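# Load a white part from the tote into the mould

## Task

Pick one white plastic part out of the blue tote and put it, narrow end pointing down and pressed fully home, into the empty nest of the mould closest to the arms on the rotary table. The tote must stay upright in its place with the remaining parts still inside. Finish by releasing the part so that neither arm is in contact with any movable object.

## Robot and tools

Robot: two arms, left_arm and right_arm, each with a parallel two-finger gripper. Parts may occasionally be tugged while held, or loose items nudged, by outside disturbances.

Frame: all positions are in the scene frame. Its origin sits at table-top height halfway between the two arms' nominal bases; +z is up, +x points out across the table, and left_arm is on the +y side (arm names do not match image left/right). Real bases are offset from nominal; a BASES line, if shown, gives calibrated places. Reported hand positions and orientations can be wrong by a few centimetres, more at long reach. A gripper's fingers point along its own +z and close along its own y. end_effector_position is the point between the pads, just under 1 cm behind the tips.

execute_actions(actions, cameras): actions is a list of actions; each action is a table of up to 15 rows, one row per 1/30 s step, and if shorter its final row is held until 15 steps pass. Every row is one list of 14 numbers in [-1, 1] covering both arms: left_arm dx, dy, dz, rx, ry, rz, opening, then right_arm in the same order. dx..rz are offsets, not poses: they are measured along the scene axes from that arm's Hand target as it stood when the action began (every row counts from that same start, not from the prior row). Scale: 1.0 = 0.6 m for dx, dy, dz and 180 degrees for the rotation vector rx, ry, rz, which turns about the Hand target's position. Repeating an offset in a later action moves further. Opening is absolute: +1 fully open (about 87 mm gap), +0.5 about 69 mm, 0 about 43 mm, -0.5 about 18 mm, -1 closed. Sending six zeros re-commands the current Hand target; a 0 opening is a real command, so resend the current opening to keep a gripper unchanged. An empty actions list just returns state and images. cameras picks images: omitted/null/["all"] gives all, [] none; an unknown name invalidates the call.

move(target, speed, blend, opening_speed, blocking, cameras): drives each gripper on a straight line to a target. target is one 14-number row (same layout, scale and offset meaning as above, counted from each arm's Hand target) or a list of up to 15 such rows, all counted from the same starting Hand targets. speed is m/s, 0.002 to 0.5 (default 0.25), one value or one per target; rotation is capped at twice that in rad/s. blend in metres rounds corners in a list (0 stops at each). opening_speed (0.2 or more, per second on the -1..+1 scale) ramps fingers. blocking=false returns after about 0.5 s while the motion continues. Paths cap at 10 s total, ignore obstacles and the other arm, and grippers lag and overshoot more when fast or when the arm is nearly straight. Avoid paths near an arm's own base; go around it. Openings in later list rows are applied only after all arms come to rest there. The result adds a move: line: done (within 10 mm and 2 degrees), off_target, moving, held or fault, plus limits (paced = pose clipped, held = steps withheld). Neither done nor off_target tells you about contact.

wait(seconds 0 to 10, cameras): lets time pass with commands held; returns early if a running move ends. stop(cameras): brakes a running move; needs room. zoom_image(camera, region [x0, y0, x1, y1] pixels, at most 504x504): closer view of that camera's latest image. finished_scene(scene): ends the current scene, given its number; irreversible.

Cameras: cam_head_left, cam_head_right, cam_high, cam_low, cam_left_wrist, cam_right_wrist, each 896x504. Calibration (intrinsics K, distortion, T_world_to_cam) is provided; fixed cameras may have shifted up to about 2.3 degrees and 9 mm, and wrist camera poses follow joint readings and can lag during motion.

Control behaviour: each step the commanded pose is clipped to within 100 mm and 20 degrees of the measured gripper pose, then reached by damped IK (position favoured). Hand target in results is the last clipped command; grippers often rest short of it, and only a new command (even all zeros) asks again; send the missing distance if needed. Friction and gravity cause sag and tilt, small moves may misfire, so check position and orientation after each move. An arm blocked by an object keeps pushing until commanded back past its gripper. Wrist near the first joint axis can flip the shoulder.

Gripping: grip_measured is on the same -1..+1 scale as opening; readings can be off by about 1 mm (0.043). To hold, command about 0.04 below the reading at first contact for full force (about 20 N per pad); less for lighter grip. Fast closes squeeze harder.

Joint ranges (rad): waist -2.618 to 3.054, shoulder 0.000 to 3.142, elbow 0.000 to 3.142 (straight at 2.901), wrist pitch -1.571 to 1.571, wrist yaw -1.571 to 1.571, wrist roll -2.094 to 2.094. Joint torques include the arm's weight, carry offsets and noise, positive toward larger joint angle, and joints 1 to 3 wrap at ±28 N m. "within noise" on Joint velocities means the arm is still.

Heat: holding loads, stretching out or pushing against something heats motors; MOTOR HOT appears at 75 °C, at 90 °C the arm folds and idles for good, at 100 °C it collapses.

Avoid: dropping parts or releasing them while moving, knocking the tote over or anything off the table, slams and hard presses, and any collision or squeeze between the two arms (the clearance check does not guard gripper-to-gripper contact). Time passes while you think, with the robot holding its last command.

Each tool is called in YAML: its name, and indented under it one key for each argument.

## Session

execute_actions:
  actions: []

Scene clock: 0.00 s.
left_arm: end_effector_position=(+0.1813, +0.0587, +0.1706) grip_measured=+1.000 end_effector_quat_wxyz=(+0.381, +0.107, +0.910, +0.125) | right_arm: end_effector_position=(+0.4298, -0.5410, +0.2845) grip_measured=+0.985 end_effector_quat_wxyz=(+0.454, -0.058, +0.884, +0.100)
Joint positions: left_arm=[-1.371 1.684 1.377 -1.277 -0.824 -1.154 1] | right_arm=[-0.527 1.9 1.947 -0.845 -0.654 -0.408 0.993]
Joint velocities: within noise
Joint torques (N m): no reading
Motor temperatures (°C): left_arm=[30 35 38 29 27 29 29] | right_arm=[31 41 36 30 27 28 31]
Heat: left arm: 38 °C; right arm: 41 °C.
Hand target: left_arm +0.1818, +0.0576, +0.1733; +0.383, +0.105, +0.910, +0.121 | right_arm +0.4302, -0.5411, +0.2951; +0.464, -0.063, +0.878, +0.093
Tool commands: left_gripper/opening=+1.0 right_gripper/opening=+1.0

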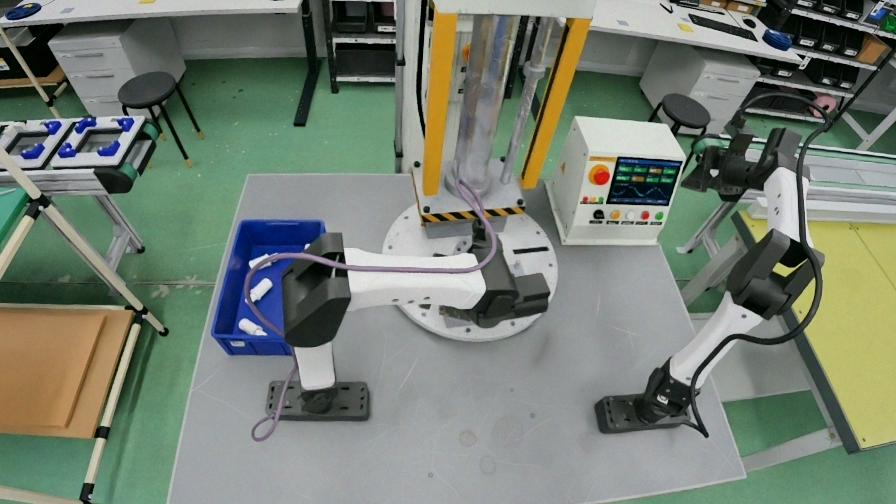

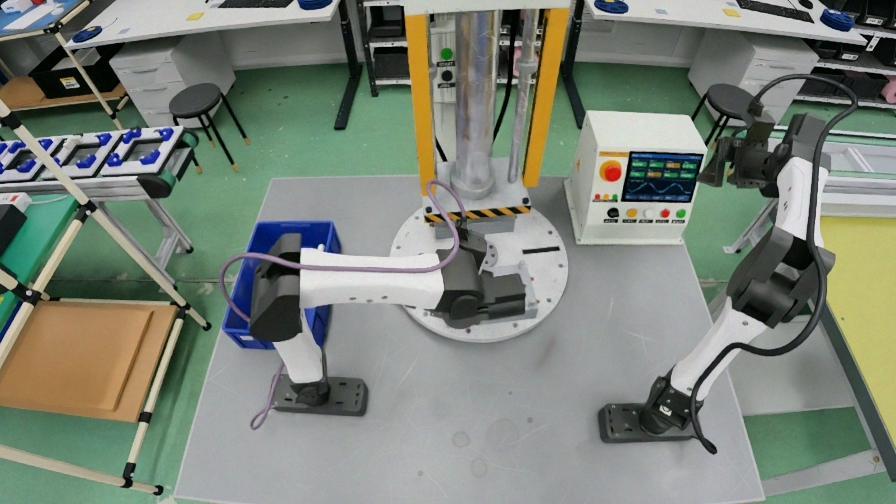

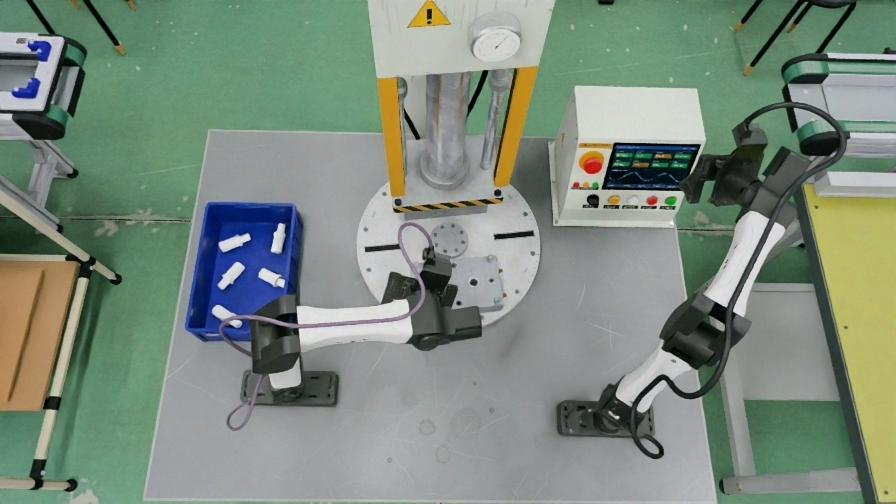

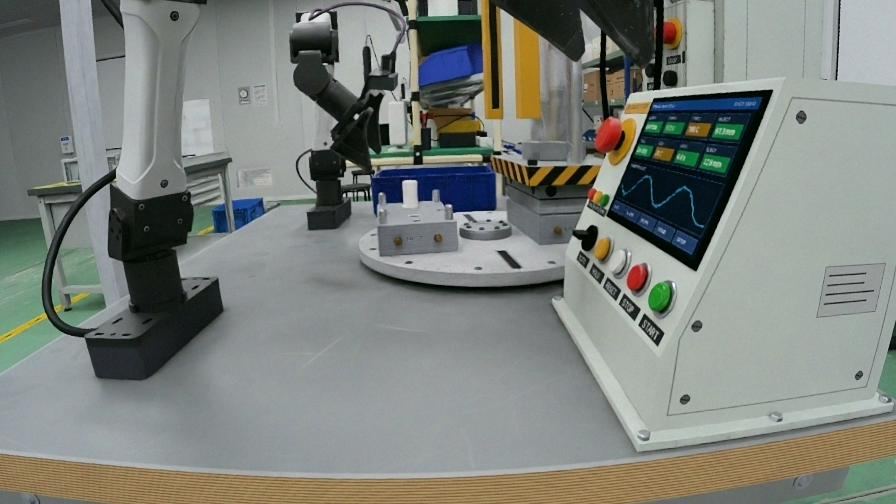

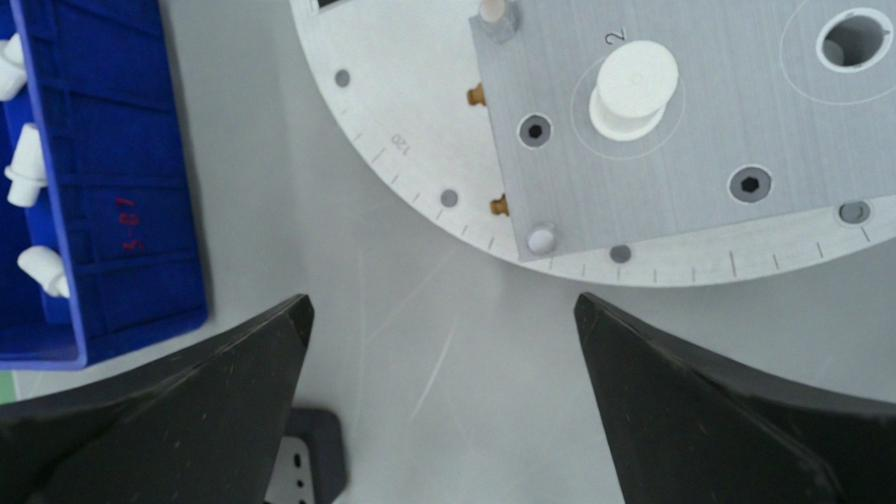

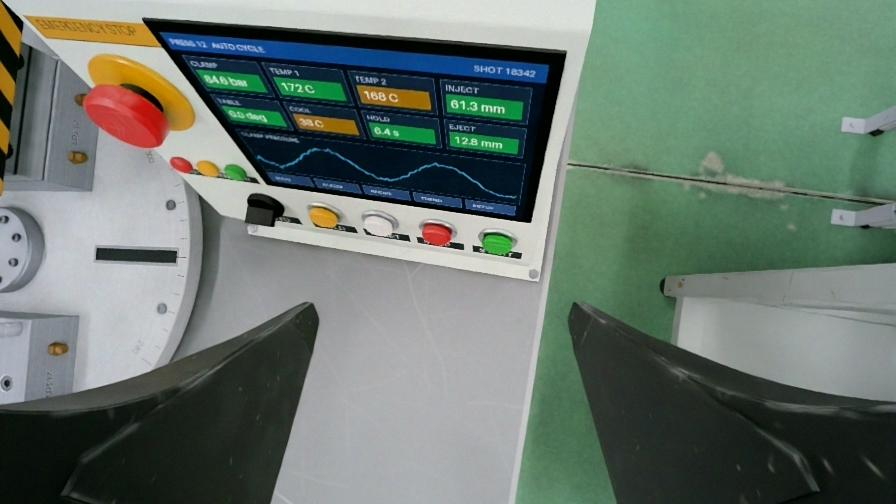

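zoom_image:
  camera: "cam_high"
  region: [180, 190, 320, 350]

zoom_image:
  camera: "cam_left_wrist"
  region: [480, 0, 896, 260]

zoom_image:
  camera: "cam_low"
  region: [340, 150, 600, 290]

zoom_image:
  camera: "cam_high"
  region: [350, 180, 550, 340]

Scaled by 3.150 from the camera's 896x504 image, which has a finer 1280x720 frame.

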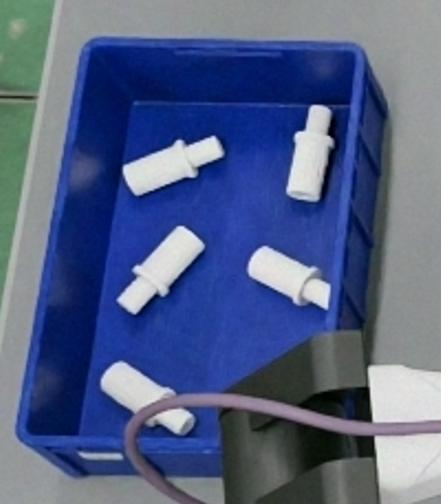

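Scaled by 1.212 from the camera's 896x504 image, which has a finer 1280x720 frame.

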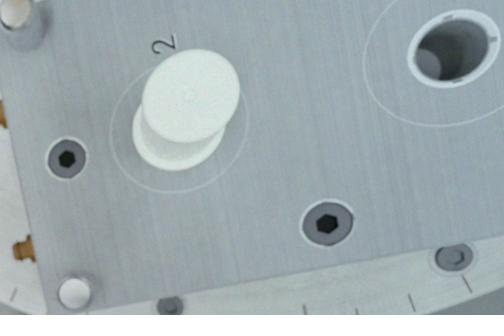

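Scaled by 1.938 from the camera's 896x504 image, which has a finer 1280x720 frame.

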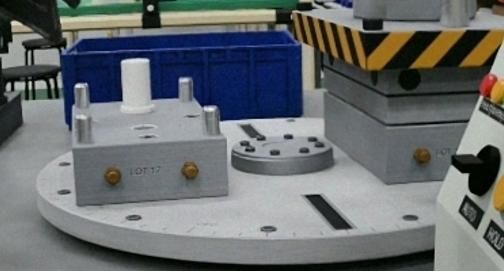

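Scaled by 2.520 from the camera's 896x504 image, which has a finer 1280x720 frame.

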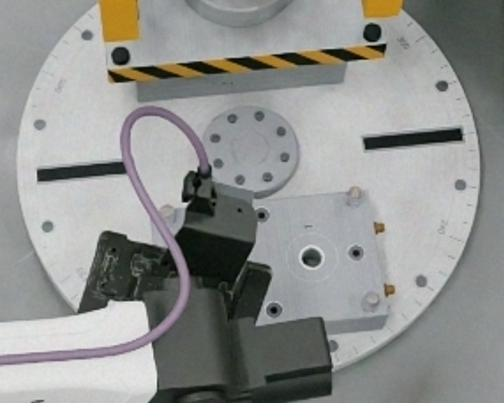

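move:
  target: [0.1,0.55,0.2,0,0,0,1,0,0,0,0,0,0,1]
  cameras: ["cam_left_wrist","cam_high","cam_head_left"]

Scene clock: 58.03 s.
left_arm: end_effector_position=(+0.2414, +0.3877, +0.2874) grip_measured=+1.000 end_effector_quat_wxyz=(+0.379, +0.101, +0.912, +0.122) | right_arm: end_effector_position=(+0.4298, -0.5410, +0.2845) grip_measured=+0.985 end_effector_quat_wxyz=(+0.454, -0.058, +0.884, +0.100)
Joint positions: left_arm=[0.297 0.892 1.211 -1.072 0.061 0.48 1] | right_arm=[-0.527 1.9 1.947 -0.845 -0.654 -0.408 0.993]
Joint velocities: within noise
Joint torques (N m): left_arm=[1.32 -0.17 9.72 1.47 0.31 0.09] | right_arm=[-0.35 -9.02 7.3 1.74 -0.21 0.04]
Motor temperatures (°C): left_arm=[30 39 41 29 28 29 28] | right_arm=[31 50 42 33 27 28 31]
Heat: left arm: 41 °C; right arm: 50 °C.
Hand target: left_arm +0.2418, +0.3875, +0.2933; +0.383, +0.105, +0.910, +0.121 | right_arm +0.4302, -0.5411, +0.2951; +0.464, -0.063, +0.878, +0.093
Off the commanded pose: left_arm 0.006 m, 1 deg | right_arm 0.011 m, 2 deg.
move: off_target (right_arm)
camera_calibration:
cam_left_wrist: T_world_to_cam=[[-0.0930848, -0.952349, -0.290458, 0.471858], [-0.992602, 0.0659232, 0.101957, 0.206529], [-0.0779509, 0.2978, -0.95144, 0.311638], [0, 0, 0, 1]] pos_world=[0.273217, 0.342953, 0.412503]
Images, in order (width x height): cam_head_left 896x504, cam_high 896x504, cam_left_wrist 896x504.

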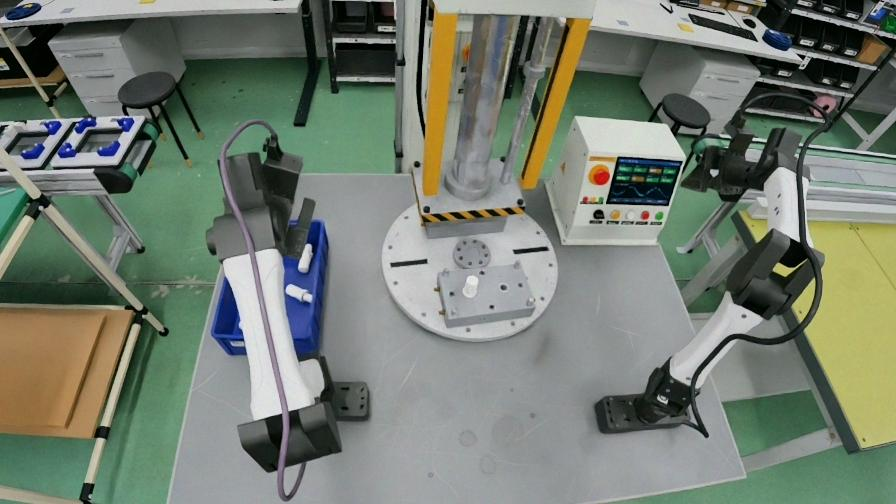

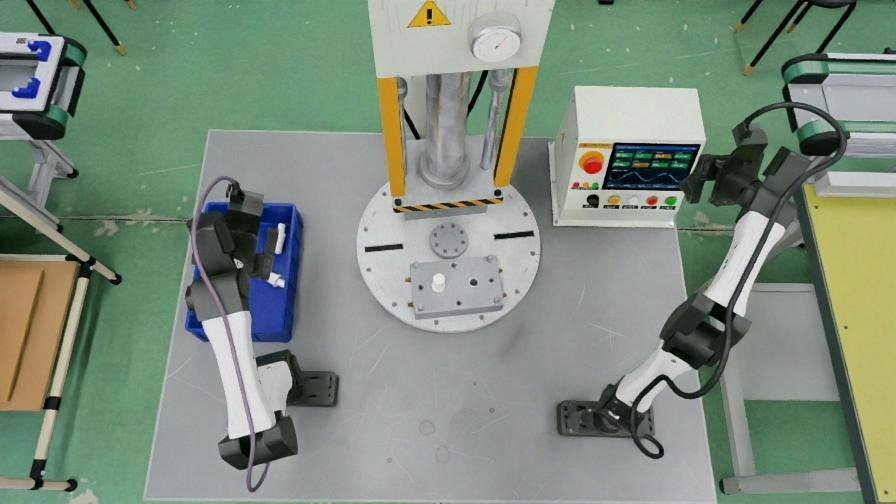

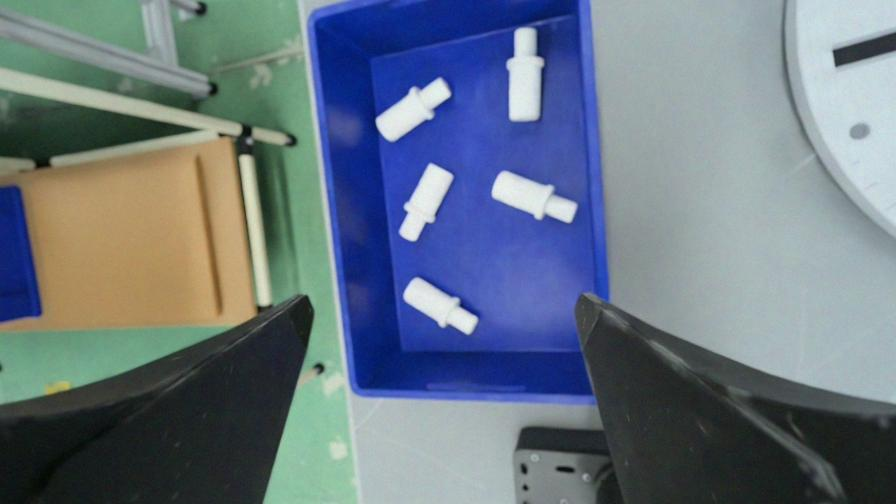

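zoom_image:
  camera: "cam_left_wrist"
  region: [300, 0, 620, 250]

Scaled by 1.575 from the camera's 896x504 image, which has a finer 1280x720 frame.

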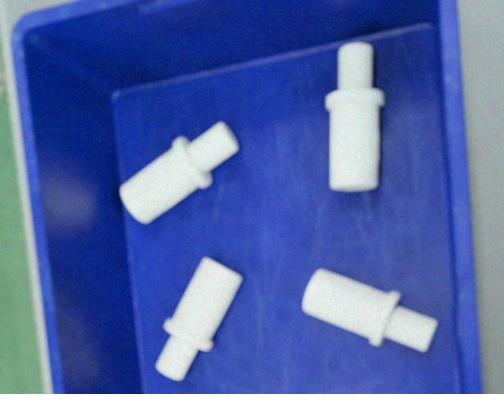

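move:
  target: [0.04,0.0025,-0.15,-0.0945,0.0345,0.013,0.25,0,0,0,0,0,0,1]
  cameras: ["cam_left_wrist","cam_high"]

Scene clock: 90.07 s.
left_arm: end_effector_position=(+0.2643, +0.3893, +0.2064) grip_measured=+0.250 end_effector_quat_wxyz=(+0.341, +0.041, +0.939, -0.006) | right_arm: end_effector_position=(+0.4298, -0.5410, +0.2845) grip_measured=+0.985 end_effector_quat_wxyz=(+0.454, -0.058, +0.884, +0.100)
Joint positions: left_arm=[0.47 1.033 1.013 -0.923 0.324 0.44 0.625] | right_arm=[-0.527 1.9 1.947 -0.845 -0.654 -0.408 0.993]
Joint velocities: within noise
Joint torques (N m): left_arm=[1.28 -1.72 6.91 1.44 0.44 -0.09] | right_arm=[-0.38 -9.02 7.35 1.76 -0.22 0.01]
Motor temperatures (°C): left_arm=[30 36 43 31 27 29 28] | right_arm=[31 52 43 33 27 28 31]
Heat: left arm: 43 °C; right arm: 52 °C.
Hand target: left_arm +0.2658, +0.3890, +0.2032; +0.342, +0.035, +0.939, -0.013 | right_arm +0.4302, -0.5411, +0.2951; +0.464, -0.063, +0.878, +0.093
Off the commanded pose: left_arm 0.004 m, 1 deg | right_arm 0.011 m, 2 deg.
move: off_target (right_arm)
camera_calibration:
cam_left_wrist: T_world_to_cam=[[-0.0816521, -0.996642, -0.00620712, 0.407566], [-0.979711, 0.0791182, 0.184139, 0.211892], [-0.18303, 0.0211165, -0.982881, 0.377901], [0, 0, 0, 1]] pos_world=[0.310038, 0.381453, 0.334944]
Images, in order (width x height): cam_high 896x504, cam_left_wrist 896x504.

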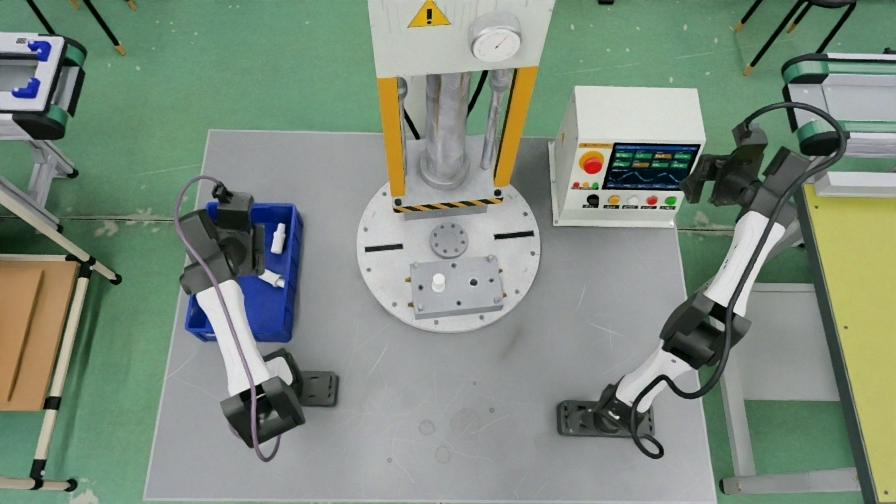

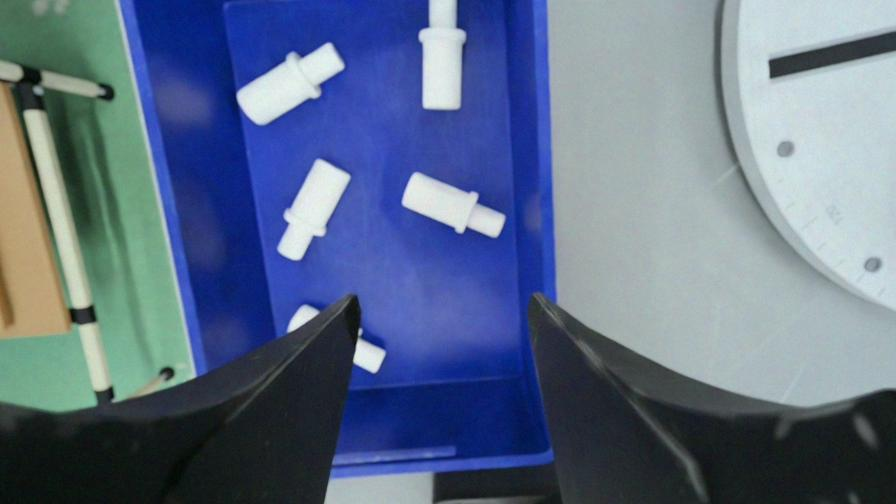

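zoom_image:
  camera: "cam_head_left"
  region: [190, 120, 350, 370]

zoom_image:
  camera: "cam_left_wrist"
  region: [300, 220, 804, 504]

This scene's latest camera images include none from cam_head_left. They are from: cam_high, cam_left_wrist. cam_head_left's image comes with the result of a call that names it in "cameras".

Scaled by 1.000.

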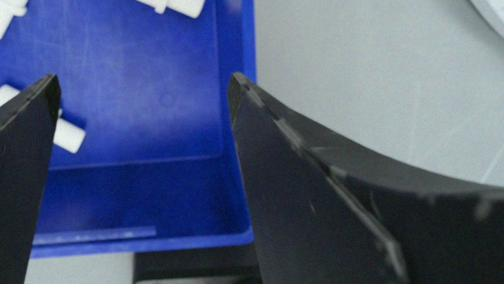

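move:
  target: [0.014,0.058,-0.127,-0.0998,0.0075,0,0.04,0,0,0,0,0,0,1]
  cameras: ["cam_left_wrist","cam_high","cam_head_left"]

zoom_image:
  camera: "cam_head_left"
  region: [190, 120, 350, 370]

Scene clock: 143.83 s.
left_arm: end_effector_position=(+0.2734, +0.4232, +0.1304) grip_measured=+0.040 end_effector_quat_wxyz=(+0.329, -0.021, +0.931, -0.156) | right_arm: end_effector_position=(+0.4298, -0.5410, +0.2845) grip_measured=+0.985 end_effector_quat_wxyz=(+0.454, -0.058, +0.884, +0.100)
Joint positions: left_arm=[0.773 1.35 0.913 -0.795 0.678 0.594 0.52] | right_arm=[-0.527 1.9 1.947 -0.845 -0.654 -0.408 0.993]
Joint velocities: within noise
Joint torques (N m): left_arm=[1.24 -3.34 6.83 0.96 0.66 0.16] | right_arm=[-0.34 -8.95 7.3 1.74 -0.23 -0.03]
Motor temperatures (°C): left_arm=[30 35 42 32 28 29 28] | right_arm=[31 54 44 34 27 28 31]
Heat: left arm: 42 °C; right arm: 54 °C.
Hand target: left_arm +0.2743, +0.4238, +0.1270; +0.332, -0.019, +0.929, -0.160 | right_arm +0.4302, -0.5411, +0.2951; +0.464, -0.063, +0.878, +0.093
Off the commanded pose: left_arm 0.004 m, 1 deg | right_arm 0.011 m, 2 deg.
move: off_target (right_arm)
camera_calibration:
cam_left_wrist: T_world_to_cam=[[-0.0628016, -0.947496, 0.31354, 0.37392], [-0.97594, 0.124029, 0.179328, 0.212687], [-0.208801, -0.294734, -0.932488, 0.438296], [0, 0, 0, 1]] pos_world=[0.322569, 0.457089, 0.253327]
Images, in order (width x height): cam_head_left 896x504, cam_high 896x504, cam_left_wrist 896x504.

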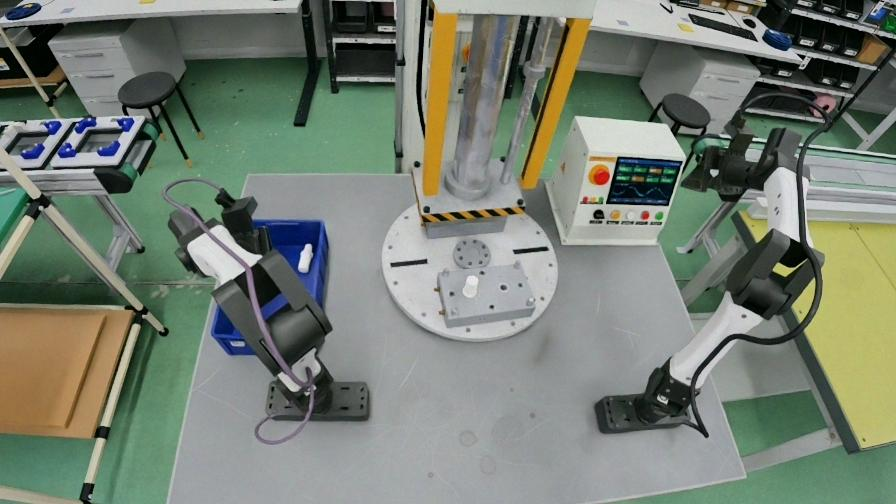

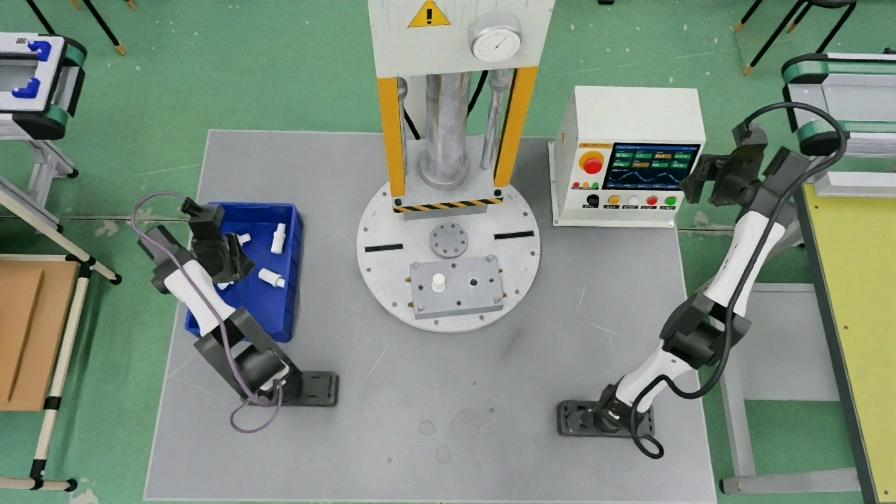

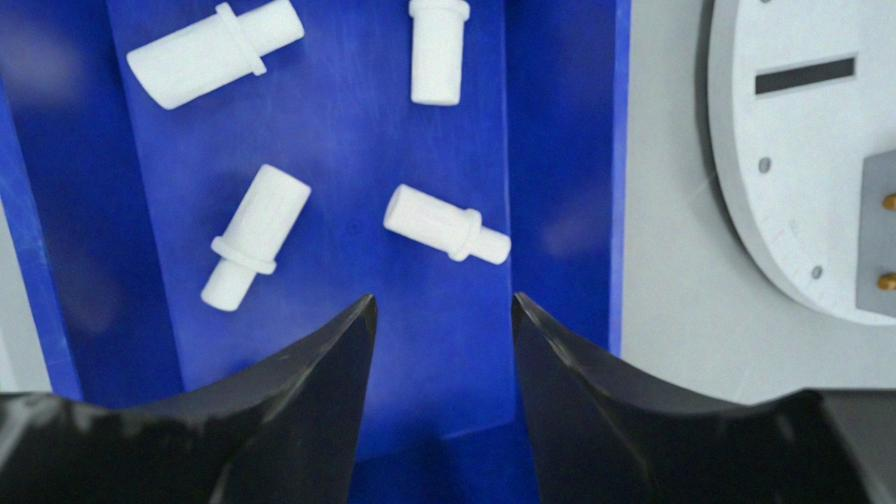

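Scaled by 2.016 from the camera's 896x504 image, which has a finer 1280x720 frame.

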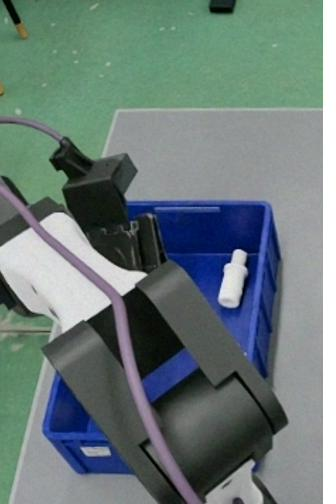

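move:
  target: [0.108,-0.048,-0.118,0,0,0,0.04,0,0,0,0,0,0,1]
  speed: 0.12
  cameras: ["cam_left_wrist"]

Scene clock: 155.10 s.
left_arm: end_effector_position=(+0.3410, +0.3970, +0.0640) grip_measured=+0.040 end_effector_quat_wxyz=(+0.341, -0.014, +0.926, -0.159) | right_arm: end_effector_position=(+0.4298, -0.5410, +0.2845) grip_measured=+0.985 end_effector_quat_wxyz=(+0.454, -0.058, +0.884, +0.100)
Joint positions: left_arm=[0.541 1.563 0.783 -0.276 0.603 0.335 0.52] | right_arm=[-0.527 1.9 1.947 -0.845 -0.654 -0.408 0.993]
Joint velocities: within noise
Joint torques (N m): left_arm=[0.16 -4.38 5.96 1.29 0.31 -0.01] | right_arm=[-0.31 -9.01 7.28 1.75 -0.25 0.01]
Motor temperatures (°C): left_arm=[30 35 42 32 28 29 28] | right_arm=[31 54 45 34 27 28 31]
Heat: left arm: 42 °C; right arm: 54 °C.
Hand target: left_arm +0.3389, +0.3950, +0.0561; +0.332, -0.019, +0.929, -0.160 | right_arm +0.4302, -0.5411, +0.2951; +0.464, -0.063, +0.878, +0.093
Off the commanded pose: left_arm 0.008 m, 1 deg | right_arm 0.011 m, 2 deg.
move: off_target (right_arm)
camera_calibration:
cam_left_wrist: T_world_to_cam=[[-0.0823351, -0.94582, 0.31408, 0.380131], [-0.978819, 0.136018, 0.15301, 0.291697], [-0.187441, -0.294829, -0.936986, 0.375813], [0, 0, 0, 1]] pos_world=[0.387259, 0.43066, 0.188107]
Images, in order (width x height): cam_left_wrist 896x504.

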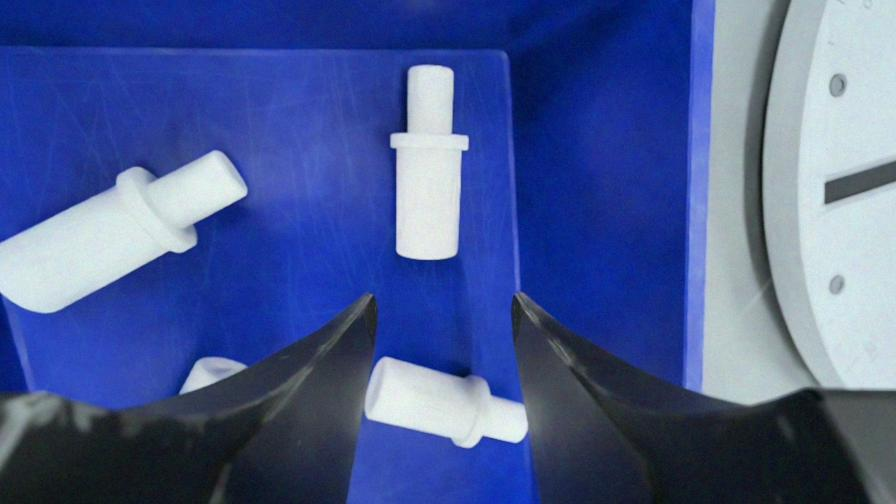

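move:
  target: [0.0467,-0.0235,-0.067,0,0,0,0.04,0,0,0,0,0,0,1]
  speed: 0.06
  cameras: ["cam_left_wrist"]

Scene clock: 166.60 s.
left_arm: end_effector_position=(+0.3704, +0.3834, +0.0248) grip_measured=+0.040 end_effector_quat_wxyz=(+0.342, -0.014, +0.926, -0.159) | right_arm: end_effector_position=(+0.4298, -0.5410, +0.2845) grip_measured=+0.985 end_effector_quat_wxyz=(+0.454, -0.058, +0.884, +0.100)
Joint positions: left_arm=[0.45 1.731 0.763 -0.035 0.557 0.241 0.52] | right_arm=[-0.527 1.9 1.947 -0.845 -0.654 -0.408 0.993]
Joint velocities: within noise
Joint torques (N m): left_arm=[0.18 -5.05 5.33 1.37 0.28 -0.07] | right_arm=[-0.35 -8.96 7.34 1.76 -0.24 0]
Motor temperatures (°C): left_arm=[30 36 41 32 28 29 28] | right_arm=[31 55 45 34 27 28 31]
Heat: left arm: 41 °C; right arm: 55 °C.
Hand target: left_arm +0.3671, +0.3810, +0.0161; +0.332, -0.019, +0.929, -0.160 | right_arm +0.4302, -0.5411, +0.2951; +0.464, -0.063, +0.878, +0.093
Off the commanded pose: left_arm 0.010 m, 1 deg | right_arm 0.011 m, 2 deg.
move: off_target (right_arm)
camera_calibration:
cam_left_wrist: T_world_to_cam=[[-0.0834291, -0.945656, 0.314285, 0.382354], [-0.979094, 0.136499, 0.150807, 0.328282], [-0.185511, -0.295133, -0.937274, 0.339954], [0, 0, 0, 1]] pos_world=[0.416384, 0.417096, 0.148955]
Images, in order (width x height): cam_left_wrist 896x504.

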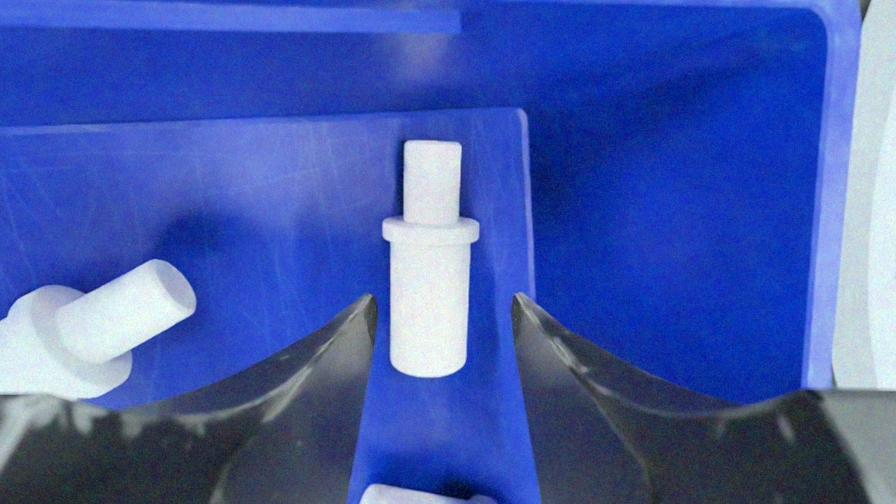

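move:
  target: [0.006,0.004,-0.008,0,0,0,0.04,0,0,0,0,0,0,1]
  speed: 0.05
  cameras: []

move:
  target: [0,0,0,0,0,0,-0.5,0,0,0,0,0,0,1]
  opening_speed: 0.3
  cameras: ["cam_left_wrist"]

Scene clock: 178.47 s.
left_arm: end_effector_position=(+0.3733, +0.3845, +0.0220) grip_measured=+0.040 end_effector_quat_wxyz=(+0.345, -0.014, +0.925, -0.159) | right_arm: end_effector_position=(+0.4298, -0.5410, +0.2845) grip_measured=+0.985 end_effector_quat_wxyz=(+0.454, -0.058, +0.884, +0.100)
Joint positions: left_arm=[0.45 1.747 0.763 -0.011 0.559 0.239 0.52] | right_arm=[-0.527 1.9 1.947 -0.845 -0.654 -0.408 0.993]
Joint velocities: within noise
Joint torques (N m): left_arm=[0.39 -4.25 6.26 1.28 0.28 0] | right_arm=[-0.32 -8.98 7.41 1.76 -0.25 -0.01]
Motor temperatures (°C): left_arm=[30 36 41 33 28 29 28] | right_arm=[31 55 45 34 27 28 31]
Heat: left arm: 41 °C; right arm: 55 °C.
Hand target: left_arm +0.3706, +0.3834, +0.0113; +0.332, -0.019, +0.929, -0.160 | right_arm +0.4302, -0.5411, +0.2951; +0.464, -0.063, +0.878, +0.093
Off the commanded pose: left_arm 0.011 m, 2 deg | right_arm 0.011 m, 2 deg.
move: off_target (left_arm, right_arm)
No camera images: "cameras" was empty.

Scene clock: 180.47 s.
left_arm: end_effector_position=(+0.3738, +0.3847, +0.0195) grip_measured=-0.343 end_effector_quat_wxyz=(+0.345, -0.014, +0.925, -0.159) | right_arm: end_effector_position=(+0.4298, -0.5410, +0.2845) grip_measured=+0.985 end_effector_quat_wxyz=(+0.454, -0.058, +0.884, +0.100)
Joint positions: left_arm=[0.45 1.757 0.763 -0.003 0.559 0.239 0.329] | right_arm=[-0.527 1.9 1.947 -0.845 -0.654 -0.408 0.993]
Joint velocities: left_arm=[within noise] | right_arm=[0.012 -0.002 -0.002 -0.095 -0.037 -0.154 0.019]
Joint torques (N m): left_arm=[0.36 -4.98 6.28 1.2 0.29 0] | right_arm=[-0.38 -8.9 7.35 1.76 -0.26 0]
Motor temperatures (°C): left_arm=[29 36 42 33 27 29 28] | right_arm=[31 55 45 35 27 28 31]
Heat: left arm: 42 °C; right arm: 55 °C.
Hand target: left_arm +0.3706, +0.3834, +0.0112; +0.332, -0.019, +0.929, -0.160 | right_arm +0.4302, -0.5411, +0.2951; +0.464, -0.063, +0.878, +0.093
Off the commanded pose: left_arm 0.009 m, 2 deg | right_arm 0.011 m, 2 deg.
move: off_target (right_arm)
camera_calibration:
cam_left_wrist: T_world_to_cam=[[-0.0840527, -0.945867, 0.313483, 0.385882], [-0.980137, 0.13519, 0.145106, 0.33329], [-0.17963, -0.29506, -0.938442, 0.333833], [0, 0, 0, 1]] pos_world=[0.419071, 0.418437, 0.143953]
Images, in order (width x height): cam_left_wrist 896x504.

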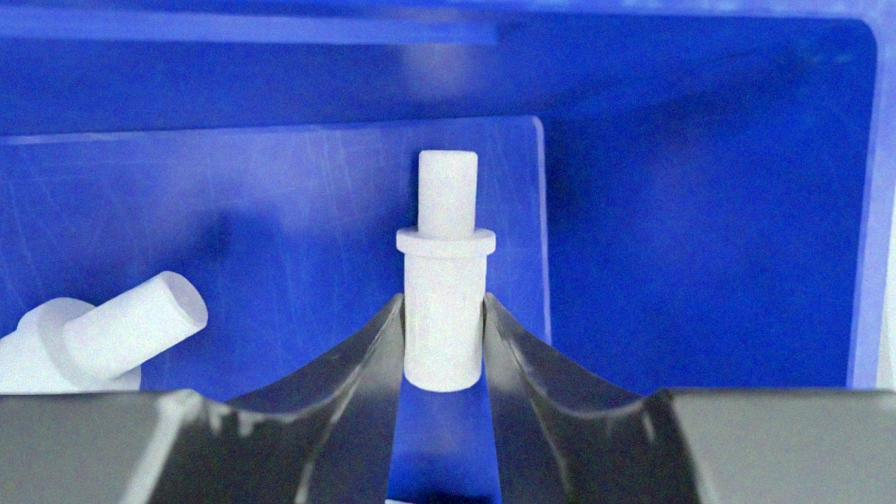

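move:
  target: [-0.03,0.01,0.1,0,0,0,-0.5,0,0,0,0,0,0,1]
  speed: 0.1
  cameras: ["cam_left_wrist"]

move:
  target: [0,0,0.2,0,0,0,-0.5,0,0,0,0,0,0,1]
  cameras: ["cam_left_wrist","cam_head_left"]

Scene clock: 187.17 s.
left_arm: end_effector_position=(+0.3462, +0.3851, +0.0578) grip_measured=-0.343 end_effector_quat_wxyz=(+0.315, -0.027, +0.934, -0.165) | right_arm: end_effector_position=(+0.4298, -0.5410, +0.2845) grip_measured=+0.985 end_effector_quat_wxyz=(+0.454, -0.058, +0.884, +0.100)
Joint positions: left_arm=[0.485 1.6 0.811 -0.291 0.559 0.27 0.329] | right_arm=[-0.527 1.9 1.947 -0.845 -0.654 -0.408 0.993]
Joint velocities: within noise
Joint torques (N m): left_arm=[1.24 -7.57 9.16 1 0.54 0.17] | right_arm=[-0.36 -8.91 7.32 1.74 -0.24 0]
Motor temperatures (°C): left_arm=[29 36 42 33 28 29 29] | right_arm=[31 55 45 35 27 28 31]
Heat: left arm: 42 °C; right arm: 55 °C.
Hand target: left_arm +0.3527, +0.3893, +0.0713; +0.332, -0.019, +0.929, -0.160 | right_arm +0.4302, -0.5411, +0.2951; +0.464, -0.063, +0.878, +0.093
Off the commanded pose: left_arm 0.015 m, 2 deg | right_arm 0.011 m, 2 deg.
move: off_target (left_arm, right_arm)
camera_calibration:
cam_left_wrist: T_world_to_cam=[[-0.0516562, -0.941062, 0.334265, 0.357696], [-0.969959, 0.126952, 0.207515, 0.296669], [-0.23772, -0.313504, -0.91935, 0.390998], [0, 0, 0, 1]] pos_world=[0.399182, 0.421531, 0.178335]
Images, in order (width x height): cam_left_wrist 896x504.

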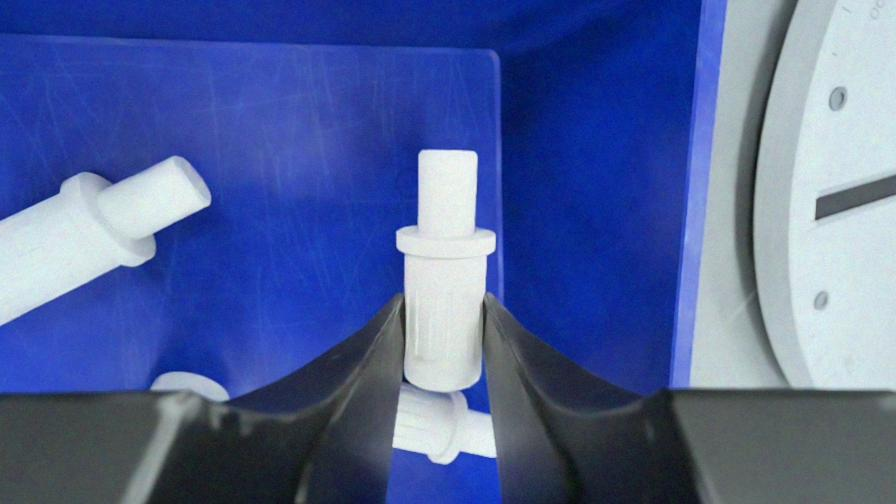

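Scene clock: 188.60 s.
left_arm: end_effector_position=(+0.3505, +0.3871, +0.1814) grip_measured=-0.343 end_effector_quat_wxyz=(+0.321, -0.025, +0.933, -0.162) | right_arm: end_effector_position=(+0.4298, -0.5410, +0.2845) grip_measured=+0.985 end_effector_quat_wxyz=(+0.454, -0.058, +0.884, +0.100)
Joint positions: left_arm=[0.485 1.466 1.195 -0.795 0.56 0.271 0.329] | right_arm=[-0.527 1.9 1.947 -0.845 -0.654 -0.408 0.993]
Joint velocities: within noise
Joint torques (N m): left_arm=[1.28 -6.05 10.14 1.02 0.53 0.13] | right_arm=[-0.46 -9.01 7.39 1.76 -0.24 0.02]
Motor temperatures (°C): left_arm=[29 36 42 32 28 29 29] | right_arm=[31 55 45 35 27 28 31]
Heat: left arm: 42 °C; right arm: 55 °C.
Hand target: left_arm +0.3526, +0.3893, +0.1912; +0.332, -0.019, +0.929, -0.160 | right_arm +0.4302, -0.5411, +0.2951; +0.464, -0.063, +0.878, +0.093
Off the commanded pose: left_arm 0.010 m, 2 deg | right_arm 0.011 m, 2 deg.
move: off_target (right_arm)
camera_calibration:
cam_left_wrist: T_world_to_cam=[[-0.0567896, -0.942923, 0.328132, 0.322097], [-0.972501, 0.126599, 0.195485, 0.278094], [-0.225869, -0.308007, -0.924183, 0.500862], [0, 0, 0, 1]] pos_world=[0.401868, 0.422776, 0.302834]
Images, in order (width x height): cam_head_left 896x504, cam_left_wrist 896x504.

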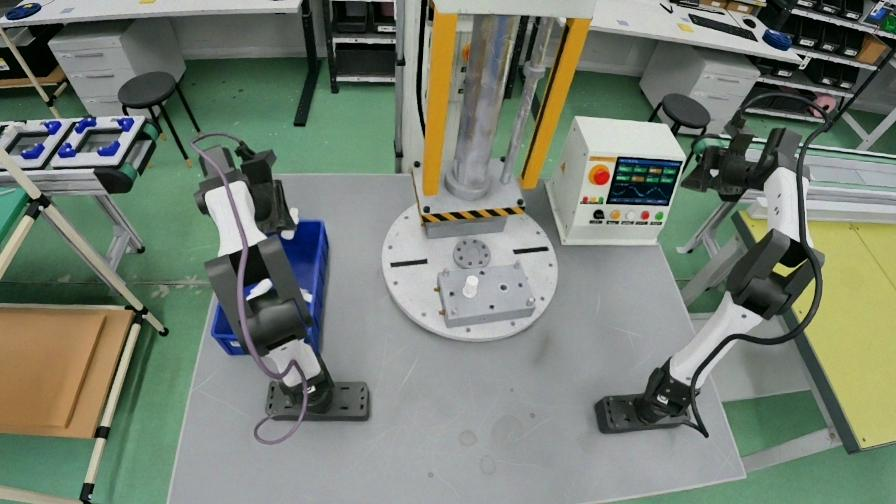

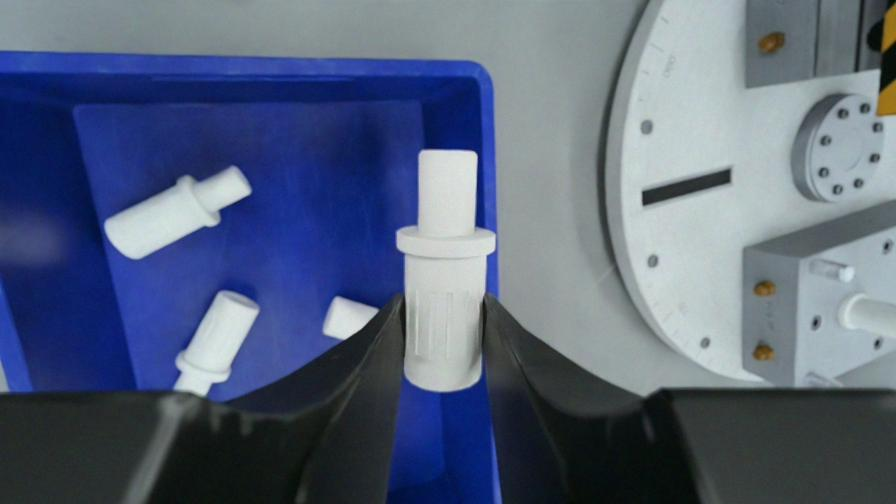

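move:
  target:
    - [0,0,-0.2,0,0,0,-0.5,0,0,0,0,0,0,1]
    - [0.025,-0.006,-0.275,0,0,0,-0.5,0,0,0,0,0,0,1]
  speed: [0.2,0.06]
  blend: 0.01
  cameras: ["cam_left_wrist"]

Scene clock: 216.10 s.
left_arm: end_effector_position=(+0.3693, +0.3887, +0.0337) grip_measured=-0.343 end_effector_quat_wxyz=(+0.339, -0.016, +0.927, -0.158) | right_arm: end_effector_position=(+0.4298, -0.5410, +0.2845) grip_measured=+0.985 end_effector_quat_wxyz=(+0.454, -0.058, +0.884, +0.100)
Joint positions: left_arm=[0.465 1.711 0.791 -0.096 0.56 0.256 0.329] | right_arm=[-0.527 1.9 1.947 -0.845 -0.654 -0.408 0.993]
Joint velocities: within noise
Joint torques (N m): left_arm=[0.06 -5.14 5.71 1.38 0.34 -0.06] | right_arm=[-0.23 -9.01 7.45 1.76 -0.24 -0.01]
Motor temperatures (°C): left_arm=[29 37 45 32 28 29 29] | right_arm=[31 56 45 35 27 28 31]
Heat: left arm: 45 °C; right arm: 56 °C.
Hand target: left_arm +0.3677, +0.3858, +0.0263; +0.332, -0.019, +0.929, -0.160 | right_arm +0.4302, -0.5411, +0.2951; +0.464, -0.063, +0.878, +0.093
Off the commanded pose: left_arm 0.008 m, 1 deg | right_arm 0.011 m, 2 deg.
move: off_target (right_arm)
camera_calibration:
cam_left_wrist: T_world_to_cam=[[-0.0782151, -0.946483, 0.313133, 0.382959], [-0.978591, 0.13287, 0.15718, 0.326214], [-0.190374, -0.294136, -0.936612, 0.351026], [0, 0, 0, 1]] pos_world=[0.416009, 0.422369, 0.157584]
Images, in order (width x height): cam_left_wrist 896x504.

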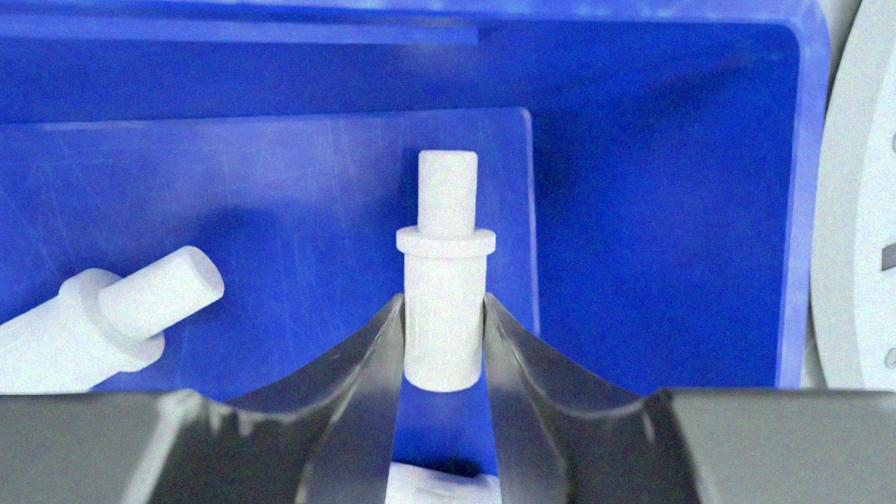

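Continue down until it rests (~0.0205).

move:
  target: [0.003,-0.003,-0.022,0,0,0,-0.5,0,0,0,0,0,0,1]
  speed: 0.04
  cameras: ["cam_left_wrist"]

Scene clock: 219.90 s.
left_arm: end_effector_position=(+0.3717, +0.3867, +0.0210) grip_measured=-0.343 end_effector_quat_wxyz=(+0.340, -0.015, +0.927, -0.159) | right_arm: end_effector_position=(+0.4298, -0.5410, +0.2845) grip_measured=+0.985 end_effector_quat_wxyz=(+0.454, -0.058, +0.884, +0.100)
Joint positions: left_arm=[0.457 1.752 0.772 -0.03 0.558 0.247 0.329] | right_arm=[-0.527 1.9 1.947 -0.845 -0.654 -0.408 0.993]
Joint velocities: within noise
Joint torques (N m): left_arm=[0.1 -5.19 5.44 1.39 0.31 -0.06] | right_arm=[-0.4 -8.99 7.35 1.76 -0.24 0.02]
Motor temperatures (°C): left_arm=[29 37 45 33 28 29 29] | right_arm=[31 56 45 35 27 28 31]
Heat: left arm: 45 °C; right arm: 56 °C.
Hand target: left_arm +0.3694, +0.3839, +0.0130; +0.332, -0.019, +0.929, -0.160 | right_arm +0.4302, -0.5411, +0.2951; +0.464, -0.063, +0.878, +0.093
Off the commanded pose: left_arm 0.009 m, 1 deg | right_arm 0.011 m, 2 deg.
move: off_target (right_arm)
camera_calibration:
cam_left_wrist: T_world_to_cam=[[-0.080141, -0.945942, 0.314279, 0.385692], [-0.978735, 0.134404, 0.154963, 0.330325], [-0.188826, -0.295177, -0.936598, 0.33888], [0, 0, 0, 1]] pos_world=[0.4182, 0.420475, 0.144991]
Images, in order (width x height): cam_left_wrist 896x504.

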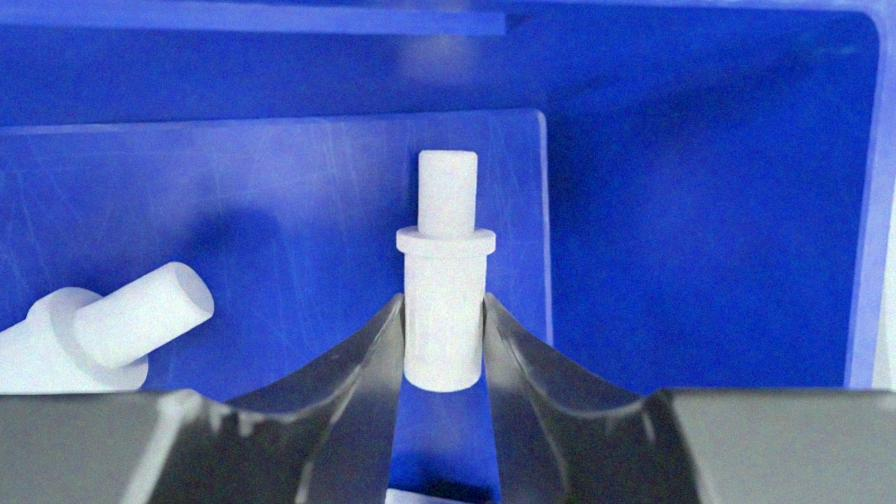

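move:
  target: [0.0,0,-0.004,0,0,0,0.04,0,0,0,0,0,0,1]
  opening_speed: 0.3
  cameras: []

move:
  target:
    - [-0.107,0.047,0.122,0,0,0,0.04,0,0,0,0,0,0,1]
    - [-0.17,0.04,0.35,0.1,0,0,0.04,0,0,0,0,0,0,1]
  speed: [0.1,0.25]
  blend: 0.03
  cameras: ["cam_left_wrist"]

Scene clock: 227.03 s.
left_arm: end_effector_position=(+0.3757, +0.3855, +0.0219) grip_measured=+0.040 end_effector_quat_wxyz=(+0.347, -0.013, +0.923, -0.163) | right_arm: end_effector_position=(+0.4298, -0.5410, +0.2845) grip_measured=+0.985 end_effector_quat_wxyz=(+0.454, -0.058, +0.884, +0.100)
Joint positions: left_arm=[0.455 1.758 0.772 -0.009 0.57 0.241 0.52] | right_arm=[-0.527 1.9 1.947 -0.845 -0.654 -0.408 0.993]
Joint velocities: within noise
Joint torques (N m): left_arm=[0.24 -5.22 5.05 1.27 0.18 0.02] | right_arm=[-0.25 -8.95 7.41 1.74 -0.22 0]
Motor temperatures (°C): left_arm=[29 37 44 33 28 29 29] | right_arm=[31 56 45 35 27 28 31]
Heat: left arm: 44 °C; right arm: 56 °C.
Hand target: left_arm +0.3695, +0.3839, +0.0107; +0.332, -0.019, +0.929, -0.160 | right_arm +0.4302, -0.5411, +0.2951; +0.464, -0.063, +0.878, +0.093
Off the commanded pose: left_arm 0.013 m, 2 deg | right_arm 0.011 m, 2 deg.
move: off_target (left_arm, right_arm)
No camera images: "cameras" was empty.

Scene clock: 229.53 s.
left_arm: end_effector_position=(+0.2673, +0.4074, +0.2156) grip_measured=+0.040 end_effector_quat_wxyz=(+0.331, +0.026, +0.943, -0.020) | right_arm: end_effector_position=(+0.4298, -0.5410, +0.2845) grip_measured=+0.985 end_effector_quat_wxyz=(+0.454, -0.058, +0.884, +0.100)
Joint positions: left_arm=[0.559 1.12 1.108 -0.986 0.379 0.49 0.52] | right_arm=[-0.527 1.9 1.947 -0.845 -0.654 -0.408 0.993]
Joint velocities: within noise
Joint torques (N m): left_arm=[0.1 -2.76 9.68 1.11 0.21 0.11] | right_arm=[-0.4 -8.96 7.36 1.74 -0.22 0]
Motor temperatures (°C): left_arm=[29 37 44 33 28 29 29] | right_arm=[31 56 45 35 27 28 31]
Heat: left arm: 44 °C; right arm: 56 °C.
Hand target: left_arm +0.2675, +0.4079, +0.2207; +0.331, +0.033, +0.943, -0.013 | right_arm +0.4302, -0.5411, +0.2951; +0.464, -0.063, +0.878, +0.093
Off the commanded pose: left_arm 0.005 m, 1 deg | right_arm 0.011 m, 2 deg.
move: off_target (right_arm)
camera_calibration:
cam_left_wrist: T_world_to_cam=[[-0.0621347, -0.997625, 0.029727, 0.413362], [-0.976695, 0.0669079, 0.203936, 0.211559], [-0.205441, -0.0163627, -0.978533, 0.407437], [0, 0, 0, 1]] pos_world=[0.316017, 0.404892, 0.343258]
Images, in order (width x height): cam_left_wrist 896x504.

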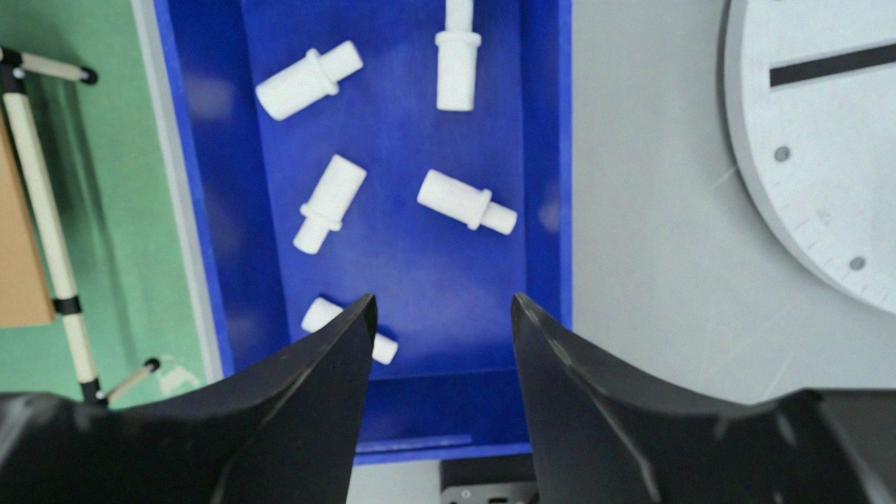

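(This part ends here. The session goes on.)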